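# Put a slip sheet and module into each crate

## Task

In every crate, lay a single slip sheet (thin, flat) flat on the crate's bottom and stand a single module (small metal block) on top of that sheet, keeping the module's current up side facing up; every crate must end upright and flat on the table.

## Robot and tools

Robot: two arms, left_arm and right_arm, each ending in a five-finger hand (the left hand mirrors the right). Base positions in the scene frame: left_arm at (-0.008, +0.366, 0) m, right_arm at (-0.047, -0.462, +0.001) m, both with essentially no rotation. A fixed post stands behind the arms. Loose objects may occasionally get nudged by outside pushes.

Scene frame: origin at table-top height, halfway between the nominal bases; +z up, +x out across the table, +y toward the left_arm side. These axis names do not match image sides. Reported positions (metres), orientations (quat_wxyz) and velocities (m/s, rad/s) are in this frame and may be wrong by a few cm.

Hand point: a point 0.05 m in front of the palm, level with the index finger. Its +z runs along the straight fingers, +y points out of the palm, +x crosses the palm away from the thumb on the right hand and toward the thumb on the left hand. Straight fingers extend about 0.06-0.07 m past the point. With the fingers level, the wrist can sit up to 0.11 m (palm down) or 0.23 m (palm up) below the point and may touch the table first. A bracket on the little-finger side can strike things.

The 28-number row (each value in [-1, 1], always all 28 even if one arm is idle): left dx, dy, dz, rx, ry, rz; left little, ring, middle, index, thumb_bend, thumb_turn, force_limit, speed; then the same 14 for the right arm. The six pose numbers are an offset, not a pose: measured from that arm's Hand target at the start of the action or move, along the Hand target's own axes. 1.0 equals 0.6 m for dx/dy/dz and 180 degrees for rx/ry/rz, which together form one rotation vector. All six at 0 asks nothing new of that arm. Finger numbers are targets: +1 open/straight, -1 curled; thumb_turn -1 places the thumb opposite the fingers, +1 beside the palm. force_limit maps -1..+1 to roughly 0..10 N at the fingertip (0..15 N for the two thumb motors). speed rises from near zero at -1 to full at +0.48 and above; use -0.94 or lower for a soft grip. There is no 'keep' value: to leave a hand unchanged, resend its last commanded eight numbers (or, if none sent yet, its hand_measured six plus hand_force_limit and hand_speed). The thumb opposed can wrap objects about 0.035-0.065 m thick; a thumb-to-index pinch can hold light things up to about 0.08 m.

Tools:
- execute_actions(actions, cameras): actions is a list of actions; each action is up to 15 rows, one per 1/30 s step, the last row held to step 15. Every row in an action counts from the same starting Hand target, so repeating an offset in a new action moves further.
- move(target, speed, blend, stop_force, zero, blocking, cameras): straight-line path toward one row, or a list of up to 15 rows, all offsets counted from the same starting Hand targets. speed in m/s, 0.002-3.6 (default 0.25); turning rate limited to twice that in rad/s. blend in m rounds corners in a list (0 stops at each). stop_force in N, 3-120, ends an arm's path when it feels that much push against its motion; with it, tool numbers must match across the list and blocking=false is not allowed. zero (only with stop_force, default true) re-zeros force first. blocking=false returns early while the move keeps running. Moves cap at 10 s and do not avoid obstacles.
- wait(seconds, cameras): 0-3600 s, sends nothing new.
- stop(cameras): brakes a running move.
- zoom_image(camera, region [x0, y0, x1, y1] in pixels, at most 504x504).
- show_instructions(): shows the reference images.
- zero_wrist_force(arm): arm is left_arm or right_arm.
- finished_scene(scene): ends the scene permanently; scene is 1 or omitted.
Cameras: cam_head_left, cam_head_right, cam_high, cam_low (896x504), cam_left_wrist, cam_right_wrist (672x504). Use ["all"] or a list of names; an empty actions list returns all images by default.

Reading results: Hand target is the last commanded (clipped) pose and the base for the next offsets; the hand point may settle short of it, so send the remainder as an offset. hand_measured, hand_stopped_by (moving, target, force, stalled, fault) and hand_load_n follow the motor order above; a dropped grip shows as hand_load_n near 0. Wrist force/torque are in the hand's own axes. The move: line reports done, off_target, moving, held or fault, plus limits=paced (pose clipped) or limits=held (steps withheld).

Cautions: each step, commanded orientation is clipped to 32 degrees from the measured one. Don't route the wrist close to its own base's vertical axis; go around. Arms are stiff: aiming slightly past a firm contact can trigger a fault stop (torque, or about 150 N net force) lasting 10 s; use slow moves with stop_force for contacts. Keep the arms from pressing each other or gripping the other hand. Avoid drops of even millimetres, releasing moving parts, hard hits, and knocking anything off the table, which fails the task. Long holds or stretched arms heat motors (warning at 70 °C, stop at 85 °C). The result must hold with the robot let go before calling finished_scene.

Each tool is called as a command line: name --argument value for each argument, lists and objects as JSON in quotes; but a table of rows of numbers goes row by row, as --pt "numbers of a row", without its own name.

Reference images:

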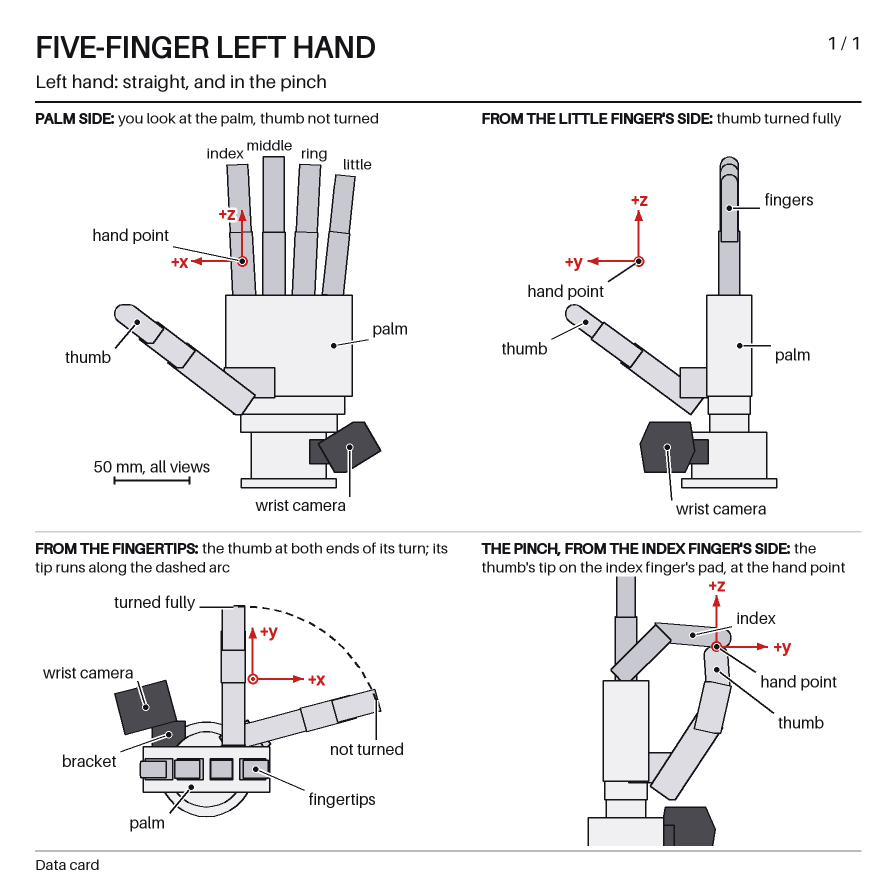

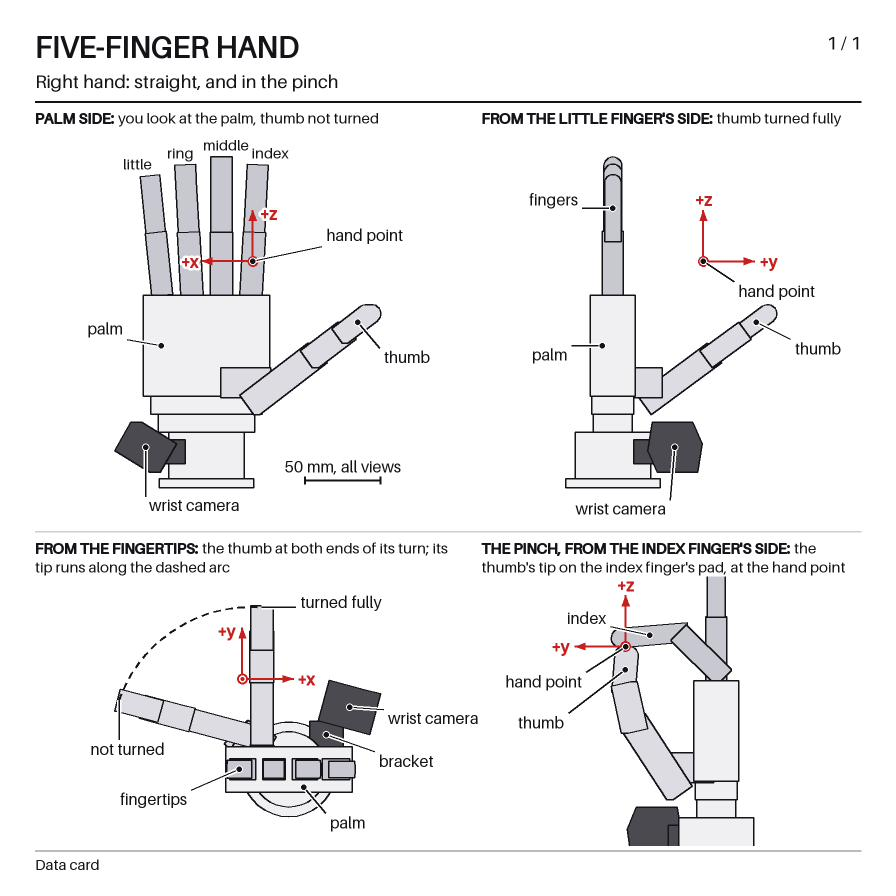

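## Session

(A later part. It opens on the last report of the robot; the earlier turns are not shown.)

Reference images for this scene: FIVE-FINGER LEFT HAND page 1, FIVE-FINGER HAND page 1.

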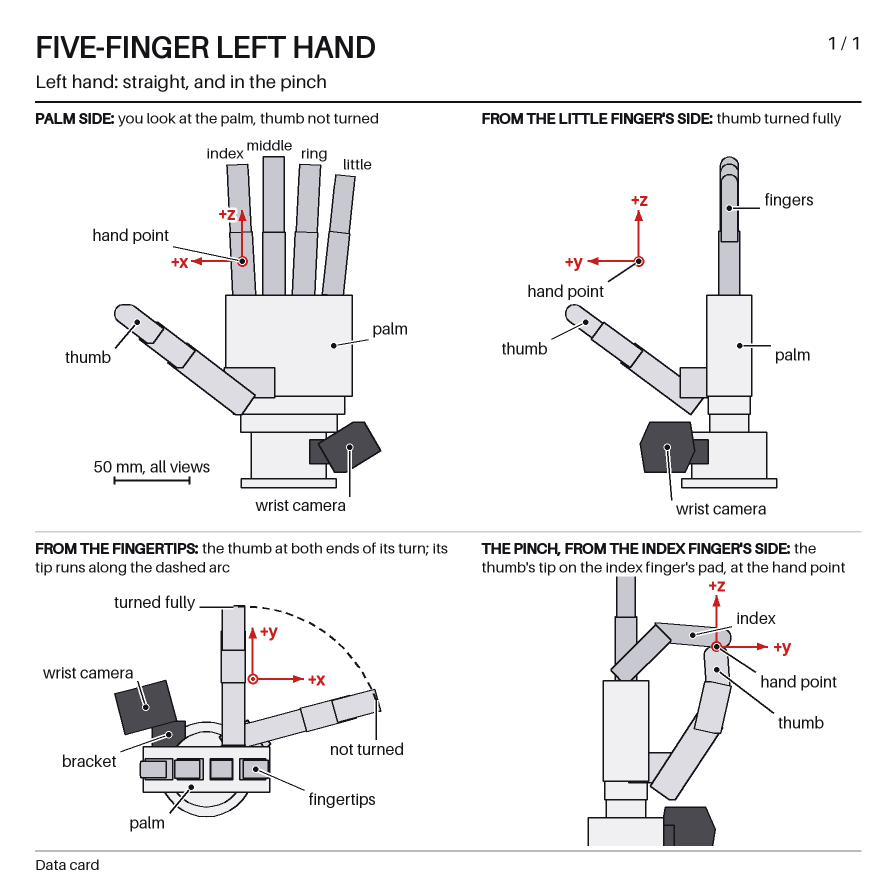

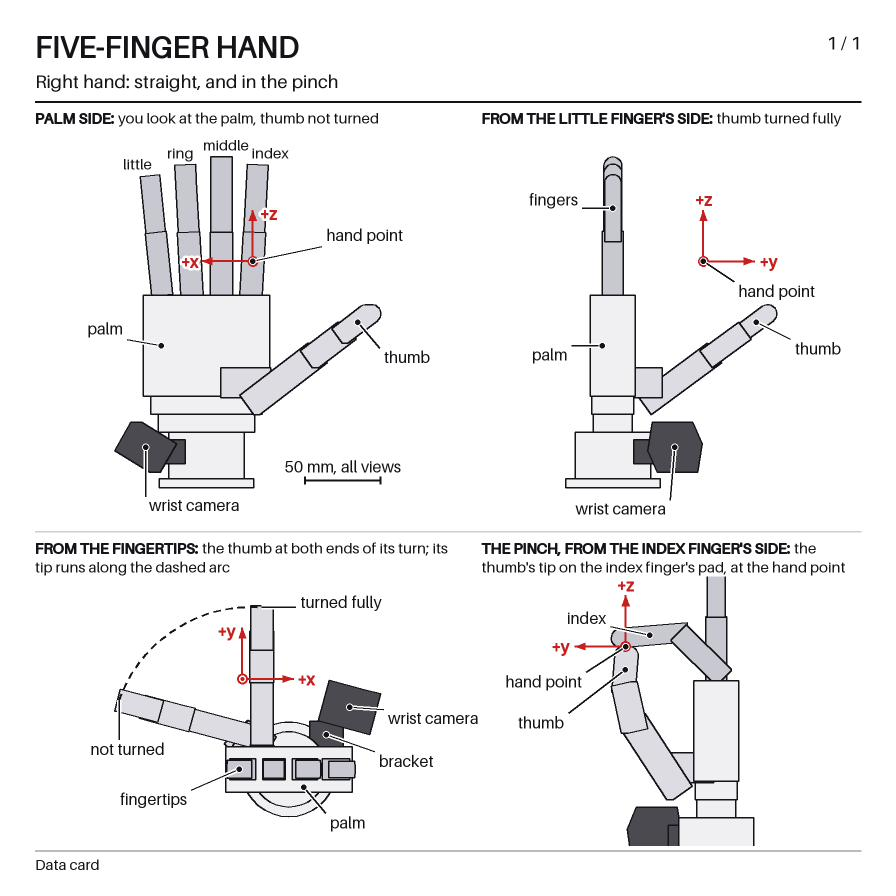

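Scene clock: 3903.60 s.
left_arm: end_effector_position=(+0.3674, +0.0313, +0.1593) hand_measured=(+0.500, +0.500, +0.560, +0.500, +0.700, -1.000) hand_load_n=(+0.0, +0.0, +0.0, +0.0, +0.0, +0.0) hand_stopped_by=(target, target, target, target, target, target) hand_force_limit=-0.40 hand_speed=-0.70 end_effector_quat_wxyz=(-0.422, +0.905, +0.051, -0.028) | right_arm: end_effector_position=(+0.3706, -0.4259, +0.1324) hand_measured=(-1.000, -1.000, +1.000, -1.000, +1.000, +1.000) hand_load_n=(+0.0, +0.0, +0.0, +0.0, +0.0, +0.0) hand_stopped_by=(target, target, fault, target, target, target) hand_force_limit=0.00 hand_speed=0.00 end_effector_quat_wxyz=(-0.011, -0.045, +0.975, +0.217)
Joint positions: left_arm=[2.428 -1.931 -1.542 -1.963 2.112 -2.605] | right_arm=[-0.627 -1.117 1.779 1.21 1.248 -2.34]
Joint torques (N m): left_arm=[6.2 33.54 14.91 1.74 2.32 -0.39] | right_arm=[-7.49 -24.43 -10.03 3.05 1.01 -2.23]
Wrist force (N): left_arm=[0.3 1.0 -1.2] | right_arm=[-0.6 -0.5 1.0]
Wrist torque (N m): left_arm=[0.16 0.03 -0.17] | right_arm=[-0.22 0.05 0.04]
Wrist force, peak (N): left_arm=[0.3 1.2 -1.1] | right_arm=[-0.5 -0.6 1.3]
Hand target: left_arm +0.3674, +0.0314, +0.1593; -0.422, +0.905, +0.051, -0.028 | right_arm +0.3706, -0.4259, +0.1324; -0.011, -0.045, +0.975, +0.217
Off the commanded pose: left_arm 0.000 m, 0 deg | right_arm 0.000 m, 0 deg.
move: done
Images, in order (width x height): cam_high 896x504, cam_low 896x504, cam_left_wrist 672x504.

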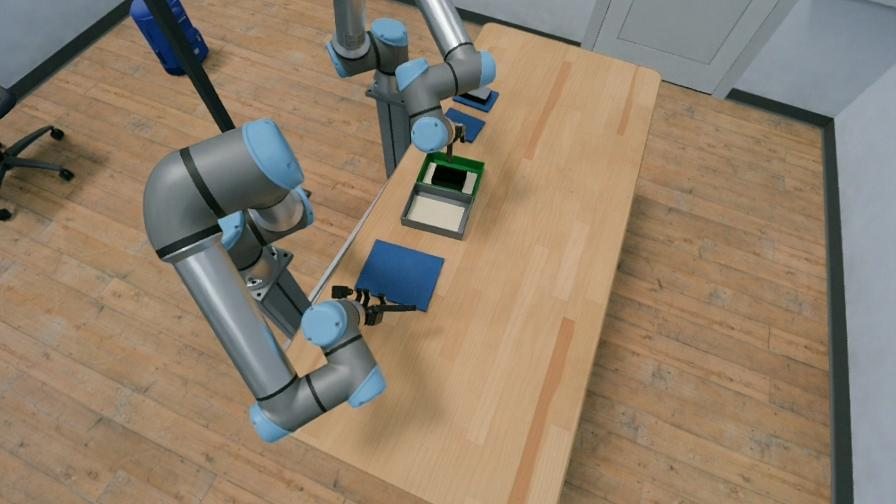

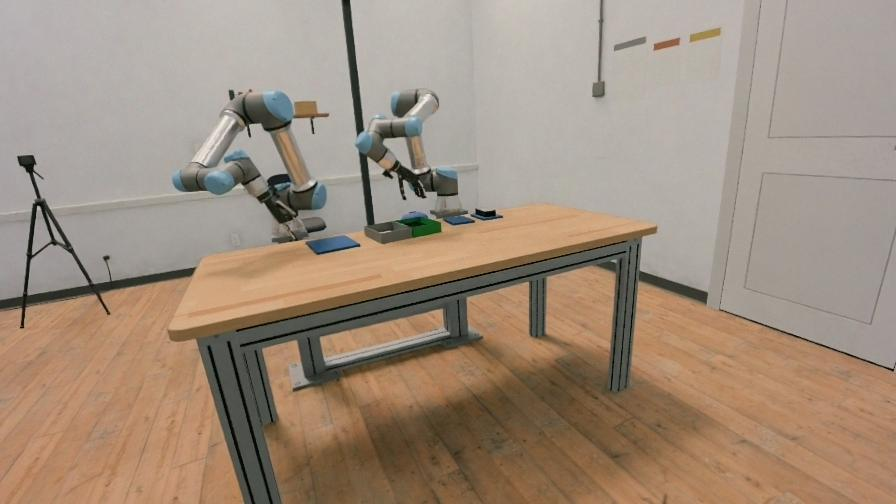

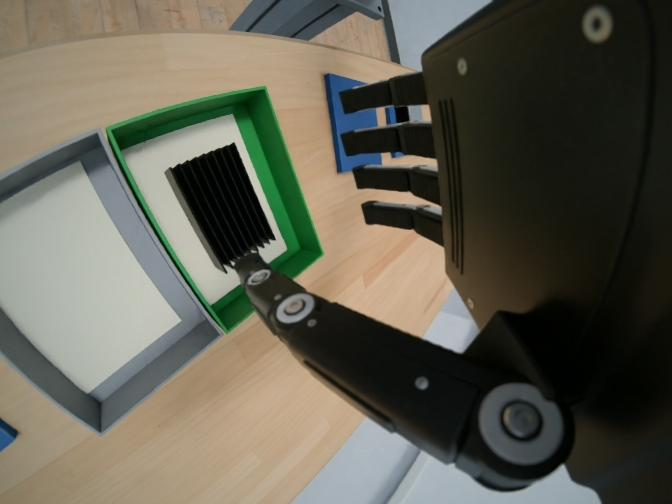

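move --target '[-0.0212,-0.3123,0.398,0,0.0277,0.0232,0.65,0.65,0.65,0.65,1,-1,-0.4,-0.3,0,0,0,0,0,0,-1,-1,1,-1,1,1,0,0]' --speed 0.12 --cameras '["cam_left_wrist","cam_low","cam_high"]'

zoom_image --camera "cam_left_wrist" --region '[150, 60, 490, 400]'

zoom_image --camera "cam_high" --region '[430, 75, 510, 150]'

zoom_image --camera "cam_high" --region '[395, 140, 495, 245]'

Scene clock: 3925.10 s.
left_arm: end_effector_position=(+0.3195, +0.3312, +0.1496) hand_measured=(+0.650, +0.650, +0.650, +0.650, +1.000, -1.000) hand_load_n=(+0.0, +0.0, +0.0, +0.0, +0.0, +0.5) hand_stopped_by=(target, target, target, target, target, target) hand_force_limit=-0.40 hand_speed=-0.30 end_effector_quat_wxyz=(-0.423, +0.906, +0.000, -0.004) end_effector_velocity=(+0.000, +0.000, +0.000) end_effector_angular_velocity=(+0.000, +0.003, -0.004) | right_arm: end_effector_position=(+0.3706, -0.4259, +0.1324) hand_measured=(-1.000, -1.000, +1.000, -1.000, +1.000, +1.000) hand_load_n=(+0.0, +0.0, +0.0, +0.0, +0.0, +0.0) hand_stopped_by=(target, target, fault, target, target, target) hand_force_limit=0.00 hand_speed=0.00 end_effector_quat_wxyz=(-0.011, -0.045, +0.975, +0.217)
Joint positions: left_arm=[2.966 -1.305 -2.356 -1.264 2.424 -1.841] | right_arm=[-0.627 -1.117 1.779 1.21 1.248 -2.34]
Joint velocities: left_arm=[-0.001 -0.001 0 0.002 0 0.005] | right_arm=[within noise]
Joint torques (N m): left_arm=[6.35 14.78 22.12 3.43 0.73 2.35] | right_arm=[-7.91 -25.33 -10.23 3.07 1.05 -2.06]
Wrist force (N): left_arm=[-0.3 1.2 -0.6] | right_arm=[-0.7 -0.5 1.2]
Wrist torque (N m): left_arm=[0.12 0.18 -0.12] | right_arm=[-0.24 0.07 0.03]
Wrist force, peak (N): left_arm=[0.2 2.0 -2.1] | right_arm=[-0.7 -0.6 1.1]
Hand target: left_arm +0.3195, +0.3312, +0.1496; -0.423, +0.906, +0.000, -0.004 | right_arm +0.3706, -0.4259, +0.1324; -0.011, -0.045, +0.975, +0.217
Off the commanded pose: left_arm 0.000 m, 0 deg | right_arm 0.000 m, 0 deg.
move: done
Images, in order (width x height): cam_high 896x504, cam_low 896x504, cam_left_wrist 672x504.

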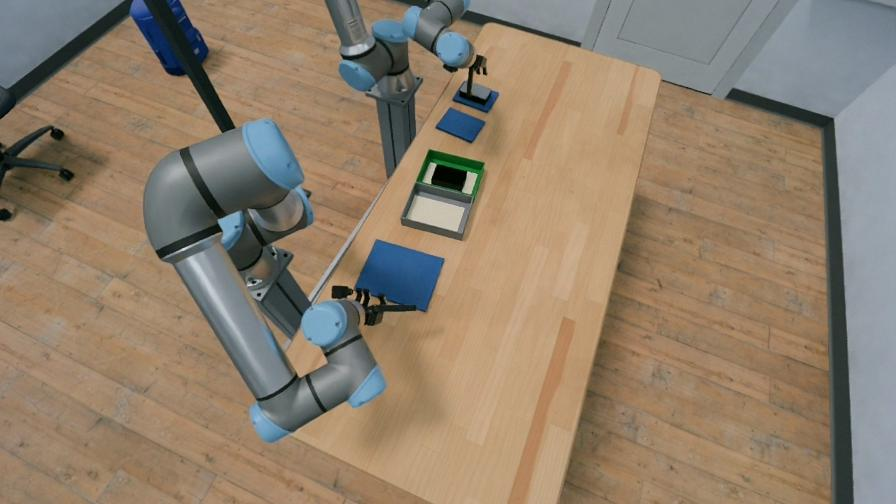

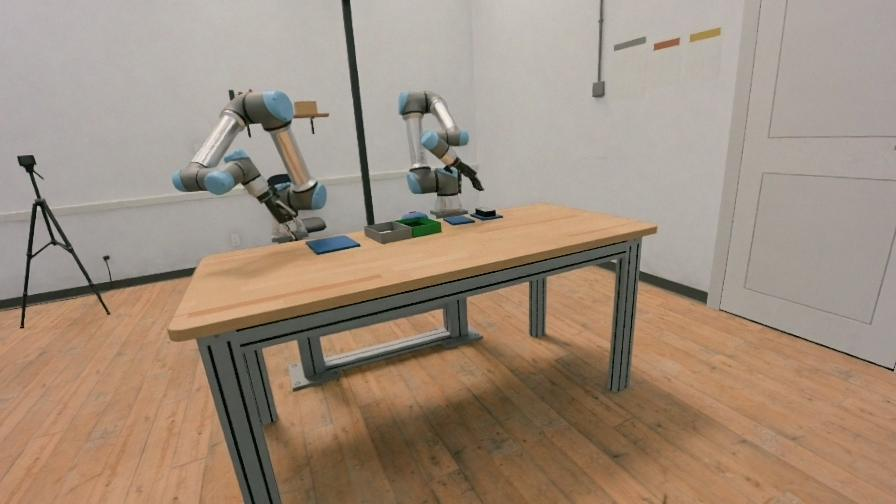

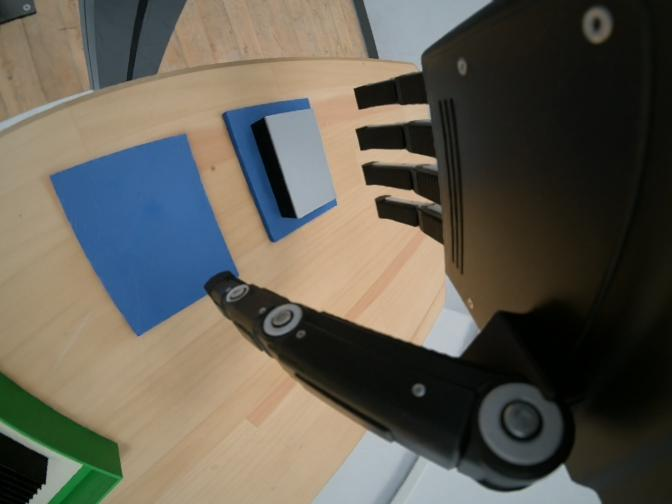

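Scaled by 1.482 from the camera's image (finer frame: 960x720).

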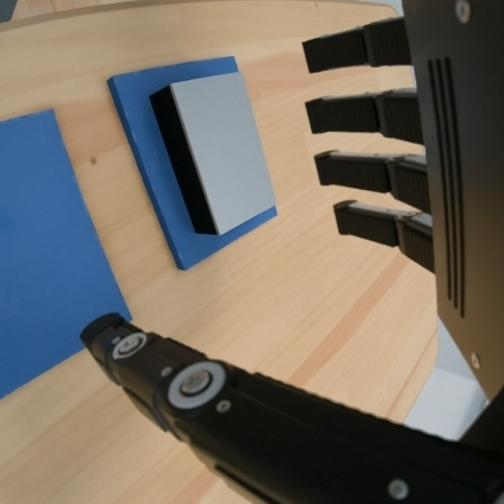

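Scaled by 6.300 from the camera's image (finer frame: 1280x720).

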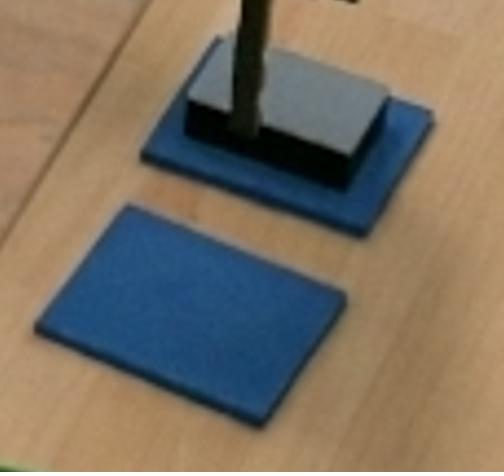

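Scaled by 4.800 from the camera's image (finer frame: 1280x720).

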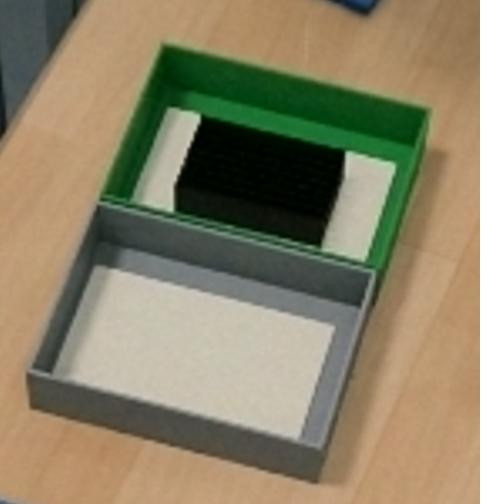

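move --target '[-0.0198,-0.019,0.1772,0,0.0077,0.0064,0.65,0.65,0.65,0.65,1,-1,-0.4,-0.3,0,0,0,0,0,0,-1,-1,1,-1,1,1,0,0]' --speed 0.08 --cameras '["cam_left_wrist","cam_low","cam_high"]'

zoom_image --camera "cam_left_wrist" --region '[150, 60, 490, 400]'

Scene clock: 3958.67 s.
left_arm: end_effector_position=(+0.3069, +0.4199, +0.0900) hand_measured=(+0.650, +0.650, +0.650, +0.650, +1.000, -1.000) hand_load_n=(+0.0, +0.0, +0.0, +0.0, +0.0, +0.0) hand_stopped_by=(target, target, target, target, target, target) hand_force_limit=-0.40 hand_speed=-0.30 end_effector_quat_wxyz=(-0.422, +0.906, -0.014, +0.003) | right_arm: end_effector_position=(+0.3706, -0.4259, +0.1324) hand_measured=(-1.000, -1.000, +1.000, -1.000, +1.000, +1.000) hand_load_n=(+0.0, +0.0, +0.0, +0.0, +0.0, +0.0) hand_stopped_by=(target, target, fault, target, target, target) hand_force_limit=0.00 hand_speed=0.00 end_effector_quat_wxyz=(-0.011, -0.045, +0.975, +0.217)
Joint positions: left_arm=[3.269 -1.368 -2.642 -0.524 2.429 -1.328] | right_arm=[-0.627 -1.117 1.779 1.21 1.248 -2.34]
Joint torques (N m): left_arm=[5.39 4 24.27 4.96 3.66 2.08] | right_arm=[-6.6 -25.85 -9.47 3.24 1.04 -1.93]
Wrist force (N): left_arm=[0.0 1.0 -0.8] | right_arm=[-0.4 -0.5 1.0]
Wrist torque (N m): left_arm=[0.10 0.11 -0.06] | right_arm=[-0.22 0.03 0.05]
Wrist force, peak (N): left_arm=[-0.2 1.3 -1.4] | right_arm=[-0.7 -0.5 1.2]
Hand target: left_arm +0.3070, +0.4199, +0.0901; -0.422, +0.906, -0.014, +0.003 | right_arm +0.3706, -0.4259, +0.1324; -0.011, -0.045, +0.975, +0.217
Off the commanded pose: left_arm 0.000 m, 0 deg | right_arm 0.000 m, 0 deg.
move: done
Images, in order (width x height): cam_high 896x504, cam_low 896x504, cam_left_wrist 672x504.

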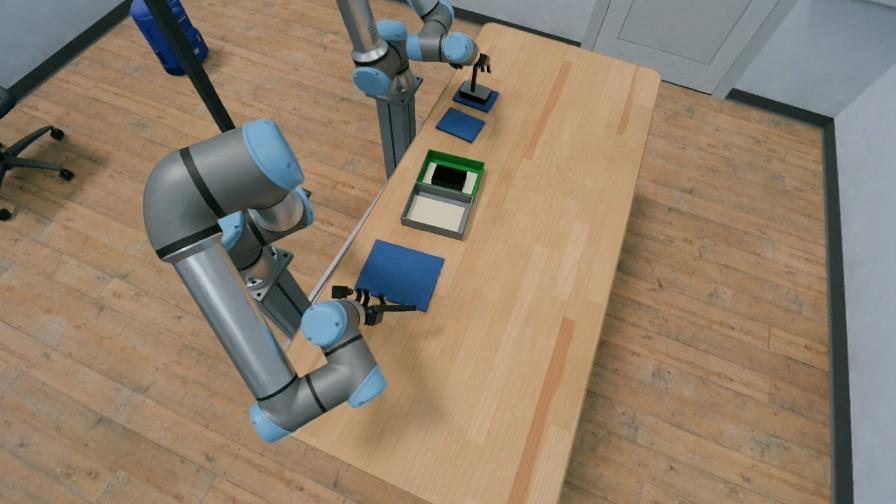

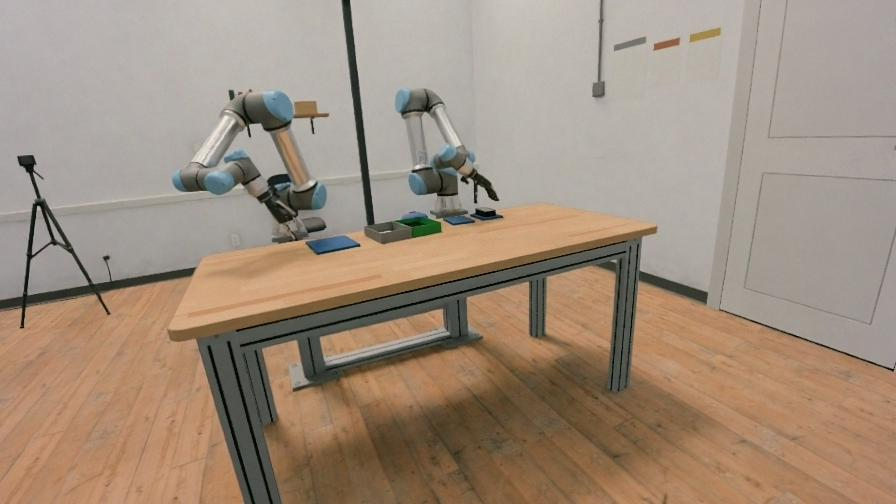

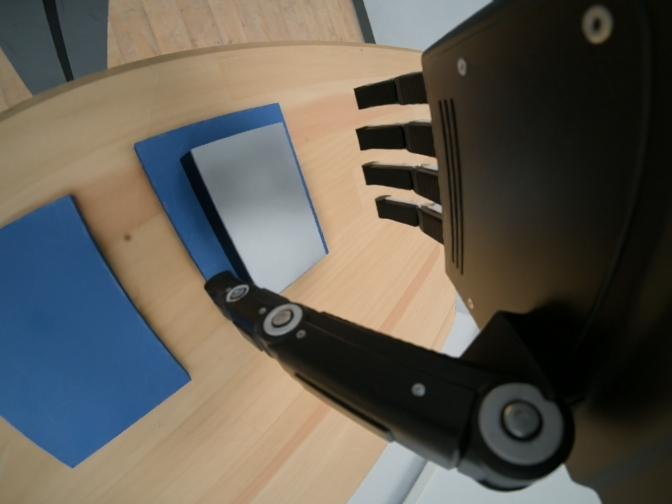

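Scaled by 1.482 from the camera's image (finer frame: 960x720).

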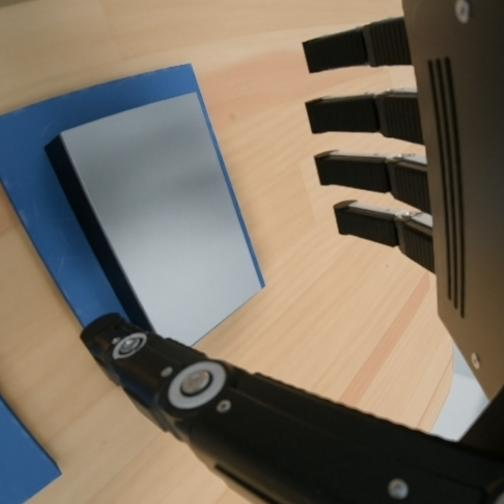

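wait --seconds 0.1 --cameras '["cam_left_wrist","cam_high"]'

Scene clock: 3993.83 s.
left_arm: end_effector_position=(+0.3070, +0.4200, +0.0901) hand_measured=(+0.650, +0.650, +0.650, +0.650, +1.000, -1.000) hand_load_n=(+0.0, +0.0, +0.0, +0.0, +0.0, +0.0) hand_stopped_by=(target, target, target, target, target, target) hand_force_limit=-0.40 hand_speed=-0.30 end_effector_quat_wxyz=(-0.422, +0.906, -0.014, +0.003) | right_arm: end_effector_position=(+0.3706, -0.4259, +0.1324) hand_measured=(-1.000, -1.000, +1.000, -1.000, +1.000, +1.000) hand_load_n=(+0.0, +0.0, +0.0, +0.0, +0.0, +0.0) hand_stopped_by=(target, target, fault, target, target, target) hand_force_limit=0.00 hand_speed=0.00 end_effector_quat_wxyz=(-0.011, -0.045, +0.975, +0.217)
Joint positions: left_arm=[3.269 -1.368 -2.642 -0.524 2.429 -1.328] | right_arm=[-0.627 -1.117 1.779 1.21 1.248 -2.34]
Joint torques (N m): left_arm=[7.88 2.53 29.88 4.49 3.62 1.8] | right_arm=[-6.52 -24.66 -10.34 3.08 1 -2.06]
Wrist force (N): left_arm=[0.1 0.9 -0.7] | right_arm=[-0.4 -0.6 1.1]
Wrist torque (N m): left_arm=[0.08 0.10 -0.08] | right_arm=[-0.25 0.02 0.06]
Wrist force, peak (N): left_arm=[-0.2 1.0 -1.0] | right_arm=[-0.5 -0.6 1.2]
Hand target: left_arm +0.3070, +0.4199, +0.0901; -0.422, +0.906, -0.014, +0.003 | right_arm +0.3706, -0.4259, +0.1324; -0.011, -0.045, +0.975, +0.217
Off the commanded pose: left_arm 0.000 m, 0 deg | right_arm 0.000 m, 0 deg.
wait: 0.10 s; at rest from the start
Images, in order (width x height): cam_high 896x504, cam_left_wrist 672x504.

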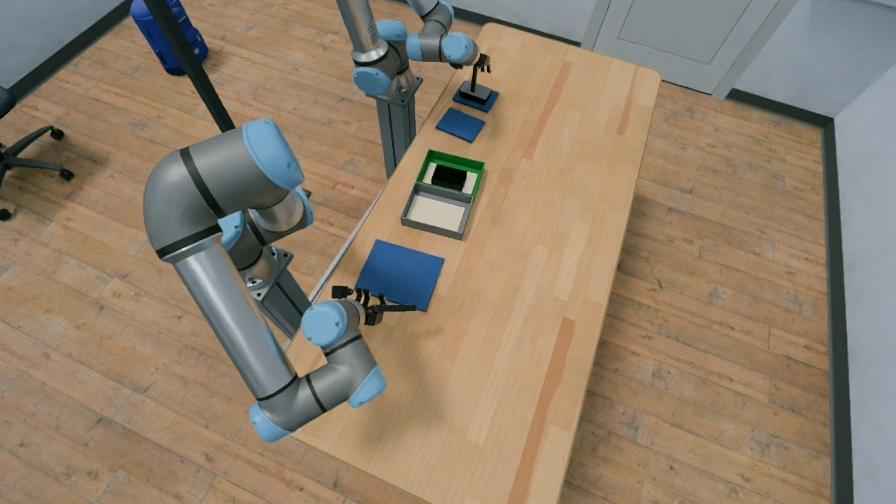

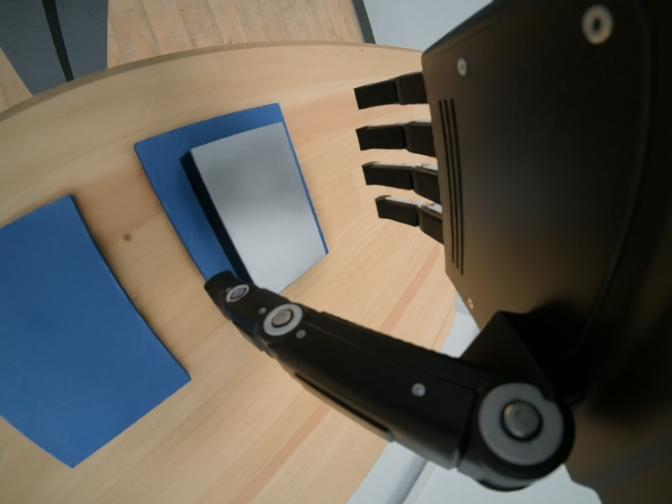

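move --target '[0,0.0715,0.06,0,0,0,0.65,0.65,0.65,0.65,1,-1,-0.4,-0.3,0,0,0,0,0,0,-1,-1,1,-1,1,1,0,0]' --speed 0.03 --stop_force 4 --cameras '["cam_left_wrist"]'

Scene clock: 4004.37 s.
left_arm: end_effector_position=(+0.3066, +0.4199, +0.0341) hand_measured=(+0.650, +0.650, +0.650, +0.650, +1.000, -1.000) hand_load_n=(+0.0, +0.0, +0.0, +0.0, +0.0, +0.0) hand_stopped_by=(target, target, target, target, target, target) hand_force_limit=-0.40 hand_speed=-0.30 end_effector_quat_wxyz=(-0.422, +0.906, -0.014, +0.003) | right_arm: end_effector_position=(+0.3706, -0.4259, +0.1324) hand_measured=(-1.000, -1.000, +1.000, -1.000, +1.000, +1.000) hand_load_n=(+0.0, +0.0, +0.0, +0.0, +0.0, +0.0) hand_stopped_by=(target, target, fault, target, target, target) hand_force_limit=0.00 hand_speed=0.00 end_effector_quat_wxyz=(-0.011, -0.045, +0.975, +0.217)
Joint positions: left_arm=[3.269 -1.618 -2.709 -0.206 2.429 -1.328] | right_arm=[-0.627 -1.117 1.779 1.21 1.248 -2.34]
Joint torques (N m): left_arm=[7.46 5.9 22.72 2.6 0.85 2.09] | right_arm=[-7.16 -25 -10.52 3.17 1.04 -1.9]
Wrist force (N): left_arm=[0.0 1.1 -0.7] | right_arm=[-0.4 -0.6 1.1]
Wrist torque (N m): left_arm=[0.12 0.14 -0.15] | right_arm=[-0.24 0.03 0.05]
Wrist force, peak (N): left_arm=[0.0 1.2 -0.9] | right_arm=[-0.6 -0.6 1.2]
Hand target: left_arm +0.3066, +0.4199, +0.0341; -0.422, +0.906, -0.014, +0.003 | right_arm +0.3706, -0.4259, +0.1324; -0.011, -0.045, +0.975, +0.217
Off the commanded pose: left_arm 0.000 m, 0 deg | right_arm 0.000 m, 0 deg.
move: done

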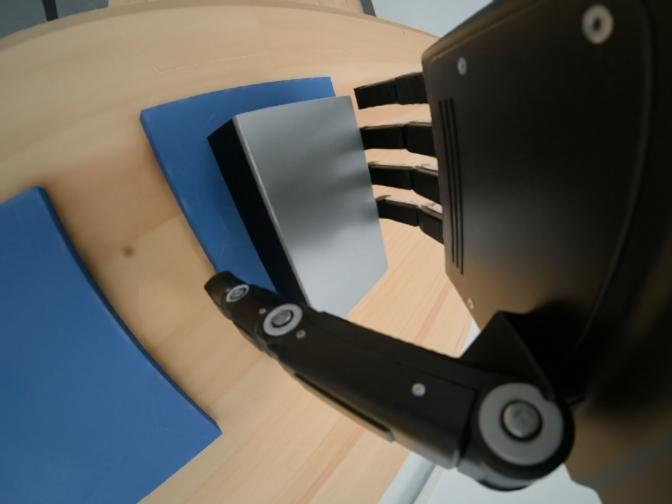

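move --target '[0,0,0,0,0,0,0.37,0.37,0.37,0.37,1,-1,-0.6,-0.9,0,0,0,0,0,0,-1,-1,1,-1,1,1,0,0]' --cameras '["cam_left_wrist"]'

wait --seconds 2 --cameras '["cam_left_wrist"]'

Scene clock: 4012.33 s.
left_arm: end_effector_position=(+0.3066, +0.4199, +0.0341) hand_measured=(+0.370, +0.370, +0.428, +0.370, +1.000, -1.000) hand_load_n=(+0.0, +0.0, +2.5, +0.0, +0.0, +0.0) hand_stopped_by=(target, target, force, target, target, target) hand_force_limit=-0.60 hand_speed=-0.90 end_effector_quat_wxyz=(-0.422, +0.906, -0.014, +0.003) | right_arm: end_effector_position=(+0.3706, -0.4259, +0.1324) hand_measured=(-1.000, -1.000, +1.000, -1.000, +1.000, +1.000) hand_load_n=(+0.0, +0.0, +0.0, +0.0, +0.0, +0.0) hand_stopped_by=(target, target, fault, target, target, target) hand_force_limit=0.00 hand_speed=0.00 end_effector_quat_wxyz=(-0.011, -0.045, +0.975, +0.217)
Joint positions: left_arm=[3.269 -1.618 -2.709 -0.206 2.429 -1.328] | right_arm=[-0.627 -1.117 1.779 1.21 1.248 -2.34]
Joint torques (N m): left_arm=[6.31 6.67 21.94 3.73 -0.56 2.27] | right_arm=[-7.4 -25.09 -10.57 3.27 1.07 -2.06]
Wrist force (N): left_arm=[0.0 -2.6 -1.6] | right_arm=[-0.5 -0.5 1.1]
Wrist torque (N m): left_arm=[0.00 0.12 -0.07] | right_arm=[-0.23 0.04 0.05]
Wrist force, peak (N): left_arm=[-0.1 -2.7 -1.7] | right_arm=[-0.6 -0.7 1.1]
Hand target: left_arm +0.3066, +0.4199, +0.0341; -0.422, +0.906, -0.014, +0.003 | right_arm +0.3706, -0.4259, +0.1324; -0.011, -0.045, +0.975, +0.217
Off the commanded pose: left_arm 0.000 m, 0 deg | right_arm 0.000 m, 0 deg.
move: done

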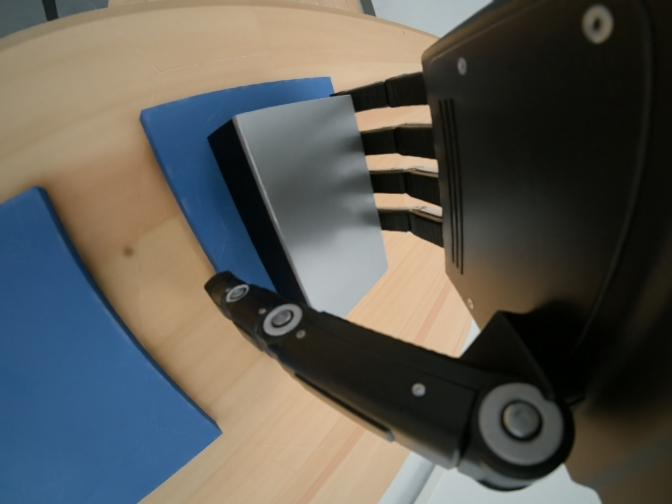

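Scene clock: 4014.33 s.
left_arm: end_effector_position=(+0.3066, +0.4199, +0.0341) hand_measured=(+0.370, +0.370, +0.428, +0.370, +1.000, -1.000) hand_load_n=(+0.0, +0.0, +2.5, +0.0, +0.0, +0.0) hand_stopped_by=(target, target, force, target, target, target) hand_force_limit=-0.60 hand_speed=-0.90 end_effector_quat_wxyz=(-0.422, +0.906, -0.014, +0.003) | right_arm: end_effector_position=(+0.3706, -0.4259, +0.1324) hand_measured=(-1.000, -1.000, +1.000, -1.000, +1.000, +1.000) hand_load_n=(+0.0, +0.0, +0.0, +0.0, +0.0, +0.0) hand_stopped_by=(target, target, fault, target, target, target) hand_force_limit=0.00 hand_speed=0.00 end_effector_quat_wxyz=(-0.011, -0.045, +0.975, +0.217)
Joint positions: left_arm=[3.269 -1.618 -2.709 -0.206 2.429 -1.328] | right_arm=[-0.627 -1.117 1.779 1.21 1.248 -2.34]
Joint torques (N m): left_arm=[4.12 7.41 14.31 3.61 -0.66 2.2] | right_arm=[-7.55 -25.09 -10.64 2.97 1.14 -2.04]
Wrist force (N): left_arm=[-0.1 -2.4 -1.5] | right_arm=[-0.5 -0.5 1.1]
Wrist torque (N m): left_arm=[0.01 0.13 -0.07] | right_arm=[-0.22 0.03 0.05]
Wrist force, peak (N): left_arm=[-0.1 -2.7 -1.6] | right_arm=[-0.4 -0.5 1.2]
Hand target: left_arm +0.3066, +0.4199, +0.0341; -0.422, +0.906, -0.014, +0.003 | right_arm +0.3706, -0.4259, +0.1324; -0.011, -0.045, +0.975, +0.217
Off the commanded pose: left_arm 0.000 m, 0 deg | right_arm 0.000 m, 0 deg.
wait: 2.00 s; at rest by 0.17 s

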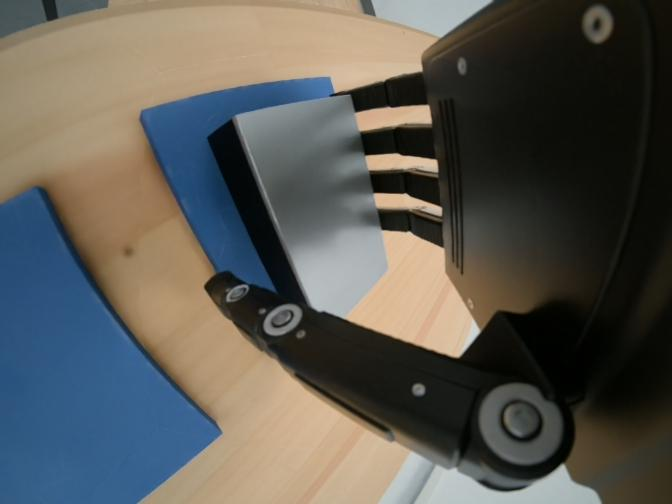

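Block unmoved, same as before. Thumb now.

move --target '[0,0,0,0,0,0,0.37,0.37,0.37,0.37,0.1,-1,-0.5,-0.9,0,0,0,0,0,0,-1,-1,1,-1,1,1,0,0]'

wait --seconds 5 --cameras '["cam_left_wrist"]'

Scene clock: 4027.73 s.
left_arm: end_effector_position=(+0.3066, +0.4199, +0.0341) hand_measured=(+0.370, +0.370, +0.428, +0.370, +0.542, -1.000) hand_load_n=(+0.0, +1.0, +3.0, +1.0, +4.0, +1.0) hand_stopped_by=(target, target, force, target, force, target) hand_force_limit=-0.50 hand_speed=-0.90 end_effector_quat_wxyz=(-0.422, +0.906, -0.014, +0.003) | right_arm: end_effector_position=(+0.3706, -0.4259, +0.1324) hand_measured=(-1.000, -1.000, +1.000, -1.000, +1.000, +1.000) hand_load_n=(+0.0, +0.0, +0.0, +0.0, +0.0, +0.0) hand_stopped_by=(target, target, fault, target, target, target) hand_force_limit=0.00 hand_speed=0.00 end_effector_quat_wxyz=(-0.011, -0.045, +0.975, +0.217)
Joint positions: left_arm=[3.269 -1.618 -2.709 -0.206 2.429 -1.328] | right_arm=[-0.627 -1.117 1.779 1.21 1.248 -2.34]
Joint torques (N m): left_arm=[-0.92 8.32 -0.46 3.79 -0.42 1.95] | right_arm=[-7.73 -25.68 -10.85 3.08 0.93 -2.05]
Wrist force (N): left_arm=[0.2 -1.7 -0.8] | right_arm=[-0.5 -0.6 1.0]
Wrist torque (N m): left_arm=[0.05 0.11 -0.08] | right_arm=[-0.24 0.04 0.04]
Wrist force, peak (N): left_arm=[-0.2 -2.8 -1.7] | right_arm=[-0.5 -0.7 1.2]
Hand target: left_arm +0.3066, +0.4199, +0.0341; -0.422, +0.906, -0.014, +0.003 | right_arm +0.3706, -0.4259, +0.1324; -0.011, -0.045, +0.975, +0.217
Off the commanded pose: left_arm 0.000 m, 0 deg | right_arm 0.000 m, 0 deg.
move: done

Scene clock: 4032.73 s.
left_arm: end_effector_position=(+0.3066, +0.4199, +0.0341) hand_measured=(+0.370, +0.370, +0.428, +0.370, +0.542, -1.000) hand_load_n=(+0.0, +1.5, +3.0, +1.0, +4.0, +1.0) hand_stopped_by=(target, target, force, target, force, target) hand_force_limit=-0.50 hand_speed=-0.90 end_effector_quat_wxyz=(-0.422, +0.906, -0.014, +0.003) | right_arm: end_effector_position=(+0.3706, -0.4259, +0.1324) hand_measured=(-1.000, -1.000, +1.000, -1.000, +1.000, +1.000) hand_load_n=(+0.0, +0.0, +0.0, +0.0, +0.0, +0.0) hand_stopped_by=(target, target, fault, target, target, target) hand_force_limit=0.00 hand_speed=0.00 end_effector_quat_wxyz=(-0.011, -0.045, +0.975, +0.217)
Joint positions: left_arm=[3.269 -1.618 -2.709 -0.206 2.429 -1.328] | right_arm=[-0.627 -1.117 1.779 1.21 1.248 -2.34]
Joint torques (N m): left_arm=[-3.2 8.91 1.44 3.8 -0.28 1.72] | right_arm=[-7.41 -25.09 -9.81 3.03 1.06 -2.01]
Wrist force (N): left_arm=[0.0 -1.7 -1.0] | right_arm=[-0.4 -0.4 1.2]
Wrist torque (N m): left_arm=[0.05 0.13 -0.09] | right_arm=[-0.22 0.02 0.06]
Wrist force, peak (N): left_arm=[-0.1 -1.9 -1.0] | right_arm=[-0.4 -0.5 1.3]
Hand target: left_arm +0.3066, +0.4199, +0.0341; -0.422, +0.906, -0.014, +0.003 | right_arm +0.3706, -0.4259, +0.1324; -0.011, -0.045, +0.975, +0.217
Off the commanded pose: left_arm 0.000 m, 0 deg | right_arm 0.000 m, 0 deg.
wait: 5.00 s; at rest by 0.17 s

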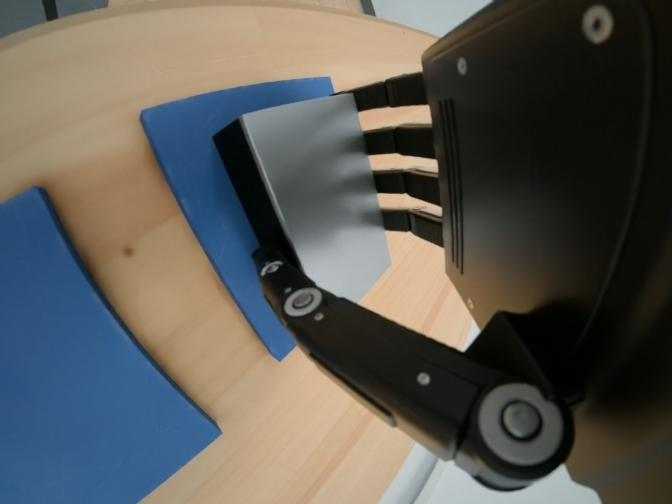

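move --target '[0,0,0,0,0,0,0.37,0.37,0.37,0.37,-0.3,-1,0.0,-0.9,0,0,0,0,0,0,-1,-1,1,-1,1,1,0,0]'

wait --seconds 3

move --target '[0,0,0,0,0,0,0.1,0.1,0.1,0.1,-0.3,-1,-0.4,-0.9,0,0,0,0,0,0,-1,-1,1,-1,1,1,0,0]'

wait --seconds 3 --cameras '["cam_left_wrist"]'

Scene clock: 4041.90 s.
left_arm: end_effector_position=(+0.3066, +0.4199, +0.0341) hand_measured=(+0.370, +0.370, +0.428, +0.370, +0.530, -1.000) hand_load_n=(+0.0, +2.5, +2.5, +2.5, +8.5, +1.5) hand_stopped_by=(target, target, force, target, force, target) hand_force_limit=0.00 hand_speed=-0.90 end_effector_quat_wxyz=(-0.422, +0.906, -0.014, +0.003) | right_arm: end_effector_position=(+0.3706, -0.4259, +0.1324) hand_measured=(-1.000, -1.000, +1.000, -1.000, +1.000, +1.000) hand_load_n=(+0.0, +0.0, +0.0, +0.0, -0.5, +0.0) hand_stopped_by=(target, target, fault, target, target, target) hand_force_limit=0.00 hand_speed=0.00 end_effector_quat_wxyz=(-0.011, -0.045, +0.975, +0.217)
Joint positions: left_arm=[3.269 -1.618 -2.709 -0.206 2.429 -1.328] | right_arm=[-0.627 -1.117 1.779 1.21 1.248 -2.34]
Joint torques (N m): left_arm=[-3.29 10.25 0.9 3.57 -0.6 1.73] | right_arm=[-7.71 -25.12 -11.24 3.31 0.91 -2.1]
Wrist force (N): left_arm=[0.1 -0.8 -0.5] | right_arm=[-0.4 -0.5 0.9]
Wrist torque (N m): left_arm=[0.11 0.12 -0.10] | right_arm=[-0.23 0.03 0.06]
Wrist force, peak (N): left_arm=[0.1 -2.1 -0.8] | right_arm=[-0.5 -0.5 1.2]
Hand target: left_arm +0.3066, +0.4199, +0.0341; -0.422, +0.906, -0.014, +0.003 | right_arm +0.3706, -0.4259, +0.1324; -0.011, -0.045, +0.975, +0.217
Off the commanded pose: left_arm 0.000 m, 0 deg | right_arm 0.000 m, 0 deg.
move: done

Scene clock: 4044.90 s.
left_arm: end_effector_position=(+0.3066, +0.4199, +0.0341) hand_measured=(+0.370, +0.370, +0.428, +0.370, +0.530, -1.000) hand_load_n=(+0.0, +2.0, +3.0, +2.5, +8.0, +1.5) hand_stopped_by=(target, target, force, target, force, target) hand_force_limit=0.00 hand_speed=-0.90 end_effector_quat_wxyz=(-0.422, +0.906, -0.014, +0.003) | right_arm: end_effector_position=(+0.3706, -0.4259, +0.1324) hand_measured=(-1.000, -1.000, +1.000, -1.000, +1.000, +1.000) hand_load_n=(+0.0, +0.0, +0.0, +0.0, +0.0, +0.0) hand_stopped_by=(target, target, fault, target, target, target) hand_force_limit=0.00 hand_speed=0.00 end_effector_quat_wxyz=(-0.011, -0.045, +0.975, +0.217)
Joint positions: left_arm=[3.269 -1.618 -2.709 -0.206 2.429 -1.328] | right_arm=[-0.627 -1.117 1.779 1.21 1.248 -2.34]
Joint torques (N m): left_arm=[-3.96 10.31 1.8 3.65 -0.44 1.67] | right_arm=[-6.6 -26.41 -11.55 3.12 1.15 -1.87]
Wrist force (N): left_arm=[0.0 -1.0 -0.6] | right_arm=[-0.4 -0.4 1.1]
Wrist torque (N m): left_arm=[0.10 0.14 -0.10] | right_arm=[-0.22 0.02 0.06]
Wrist force, peak (N): left_arm=[0.0 -1.2 -0.8] | right_arm=[-0.3 -0.5 1.3]
Hand target: left_arm +0.3066, +0.4199, +0.0341; -0.422, +0.906, -0.014, +0.003 | right_arm +0.3706, -0.4259, +0.1324; -0.011, -0.045, +0.975, +0.217
Off the commanded pose: left_arm 0.000 m, 0 deg | right_arm 0.000 m, 0 deg.
wait: 3.00 s; at rest by 0.17 s

Scene clock: 4045.40 s.
left_arm: end_effector_position=(+0.3066, +0.4199, +0.0341) hand_measured=(+0.344, +0.362, +0.420, +0.362, +0.532, -1.000) hand_load_n=(+6.0, +0.0, +6.0, +4.5, +11.5, +4.5) hand_stopped_by=(force, force, force, force, force, target) hand_force_limit=-0.40 hand_speed=-0.90 end_effector_quat_wxyz=(-0.422, +0.906, -0.014, +0.003) | right_arm: end_effector_position=(+0.3706, -0.4259, +0.1324) hand_measured=(-1.000, -1.000, +1.000, -1.000, +1.000, +1.000) hand_load_n=(+0.0, +0.0, +0.0, +0.0, +0.0, +0.5) hand_stopped_by=(target, target, fault, target, target, target) hand_force_limit=0.00 hand_speed=0.00 end_effector_quat_wxyz=(-0.011, -0.045, +0.975, +0.217)
Joint positions: left_arm=[3.269 -1.618 -2.709 -0.206 2.429 -1.328] | right_arm=[-0.627 -1.117 1.779 1.21 1.248 -2.34]
Joint torques (N m): left_arm=[-4.74 10.42 2.45 3.65 -0.48 1.56] | right_arm=[-6.8 -26.17 -10.81 3.2 1.06 -2.15]
Wrist force (N): left_arm=[-0.1 -5.4 -2.2] | right_arm=[-0.3 -0.3 1.0]
Wrist torque (N m): left_arm=[-0.05 0.11 0.01] | right_arm=[-0.20 0.02 0.07]
Wrist force, peak (N): left_arm=[-0.3 -5.9 -1.8] | right_arm=[-0.4 -0.5 1.2]
Hand target: left_arm +0.3066, +0.4199, +0.0341; -0.422, +0.906, -0.014, +0.003 | right_arm +0.3706, -0.4259, +0.1324; -0.011, -0.045, +0.975, +0.217
Off the commanded pose: left_arm 0.000 m, 0 deg | right_arm 0.000 m, 0 deg.
move: done

Scene clock: 4048.40 s.
left_arm: end_effector_position=(+0.3066, +0.4199, +0.0341) hand_measured=(+0.344, +0.362, +0.420, +0.362, +0.532, -1.000) hand_load_n=(+5.5, +0.0, +6.0, +4.0, +11.5, +4.5) hand_stopped_by=(force, force, force, force, force, target) hand_force_limit=-0.40 hand_speed=-0.90 end_effector_quat_wxyz=(-0.422, +0.906, -0.014, +0.003) | right_arm: end_effector_position=(+0.3706, -0.4259, +0.1324) hand_measured=(-1.000, -1.000, +1.000, -1.000, +1.000, +1.000) hand_load_n=(+0.0, +0.0, +0.0, +0.0, +0.0, +0.0) hand_stopped_by=(target, target, fault, target, target, target) hand_force_limit=0.00 hand_speed=0.00 end_effector_quat_wxyz=(-0.011, -0.045, +0.975, +0.217)
Joint positions: left_arm=[3.269 -1.618 -2.709 -0.206 2.429 -1.328] | right_arm=[-0.627 -1.117 1.779 1.21 1.248 -2.34]
Joint torques (N m): left_arm=[-3.05 10.49 1.86 3.51 -0.21 1.86] | right_arm=[-7.59 -25.7 -11.33 3.28 1.21 -2.03]
Wrist force (N): left_arm=[-0.2 -5.4 -1.9] | right_arm=[-0.5 -0.6 1.1]
Wrist torque (N m): left_arm=[-0.07 0.13 0.00] | right_arm=[-0.24 0.04 0.05]
Wrist force, peak (N): left_arm=[-0.3 -5.9 -2.2] | right_arm=[-0.5 -0.7 1.2]
Hand target: left_arm +0.3066, +0.4199, +0.0341; -0.422, +0.906, -0.014, +0.003 | right_arm +0.3706, -0.4259, +0.1324; -0.011, -0.045, +0.975, +0.217
Off the commanded pose: left_arm 0.000 m, 0 deg | right_arm 0.000 m, 0 deg.
wait: 3.00 s; at rest by 0.17 s

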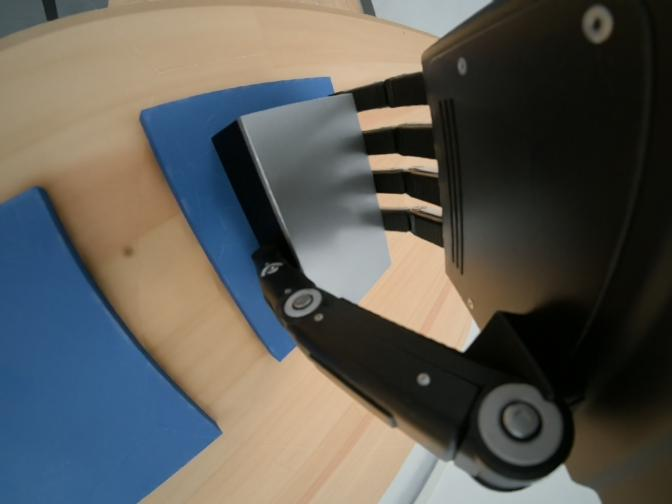

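zero_wrist_force --arm "left_arm"

move --target '[0,-0.01915,-0.0161,0,0,0,0.1,0.1,0.1,0.1,-0.3,-1,-0.4,-0.9,0,0,0,0,0,0,-1,-1,1,-1,1,1,0,0]' --speed 0.01 --cameras '["cam_left_wrist"]'

Wrist force sensor zeroed.

Scene clock: 4055.27 s.
left_arm: end_effector_position=(+0.3067, +0.4199, +0.0491) hand_measured=(+0.344, +0.362, +0.420, +0.362, +0.532, -1.000) hand_load_n=(+5.5, +0.0, +0.0, +4.0, +11.5, +5.0) hand_stopped_by=(force, force, force, force, force, target) hand_force_limit=-0.40 hand_speed=-0.90 end_effector_quat_wxyz=(-0.422, +0.906, -0.014, +0.003) | right_arm: end_effector_position=(+0.3706, -0.4259, +0.1324) hand_measured=(-1.000, -1.000, +1.000, -1.000, +1.000, +1.000) hand_load_n=(+0.0, +0.0, +0.0, +0.0, +0.0, +0.0) hand_stopped_by=(target, target, fault, target, target, target) hand_force_limit=0.00 hand_speed=0.00 end_effector_quat_wxyz=(-0.011, -0.045, +0.975, +0.217)
Joint positions: left_arm=[3.269 -1.543 -2.694 -0.296 2.429 -1.328] | right_arm=[-0.627 -1.117 1.779 1.21 1.248 -2.34]
Joint torques (N m): left_arm=[-5.64 4.62 18.29 4.99 0.29 -1.44] | right_arm=[-7.02 -26.24 -10.99 3.29 1.13 -2.17]
Wrist force (N, zeroed by zero_wrist_force on left_arm): left_arm=[0.6 8.1 1.9] | right_arm=[-0.6 -0.4 0.8]
Wrist torque (N m, zeroed by zero_wrist_force on left_arm): left_arm=[0.29 -0.03 -0.15] | right_arm=[-0.20 0.06 0.05]
Wrist force, peak (N, zeroed by zero_wrist_force on left_arm): left_arm=[0.3 8.3 2.2] | right_arm=[-0.5 -0.6 1.3]
Hand target: left_arm +0.3067, +0.4199, +0.0491; -0.422, +0.906, -0.014, +0.003 | right_arm +0.3706, -0.4259, +0.1324; -0.011, -0.045, +0.975, +0.217
Off the commanded pose: left_arm 0.000 m, 0 deg | right_arm 0.000 m, 0 deg.
move: done

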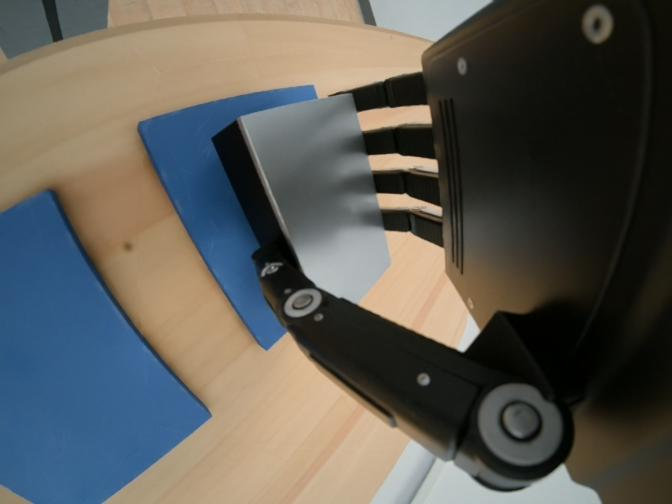

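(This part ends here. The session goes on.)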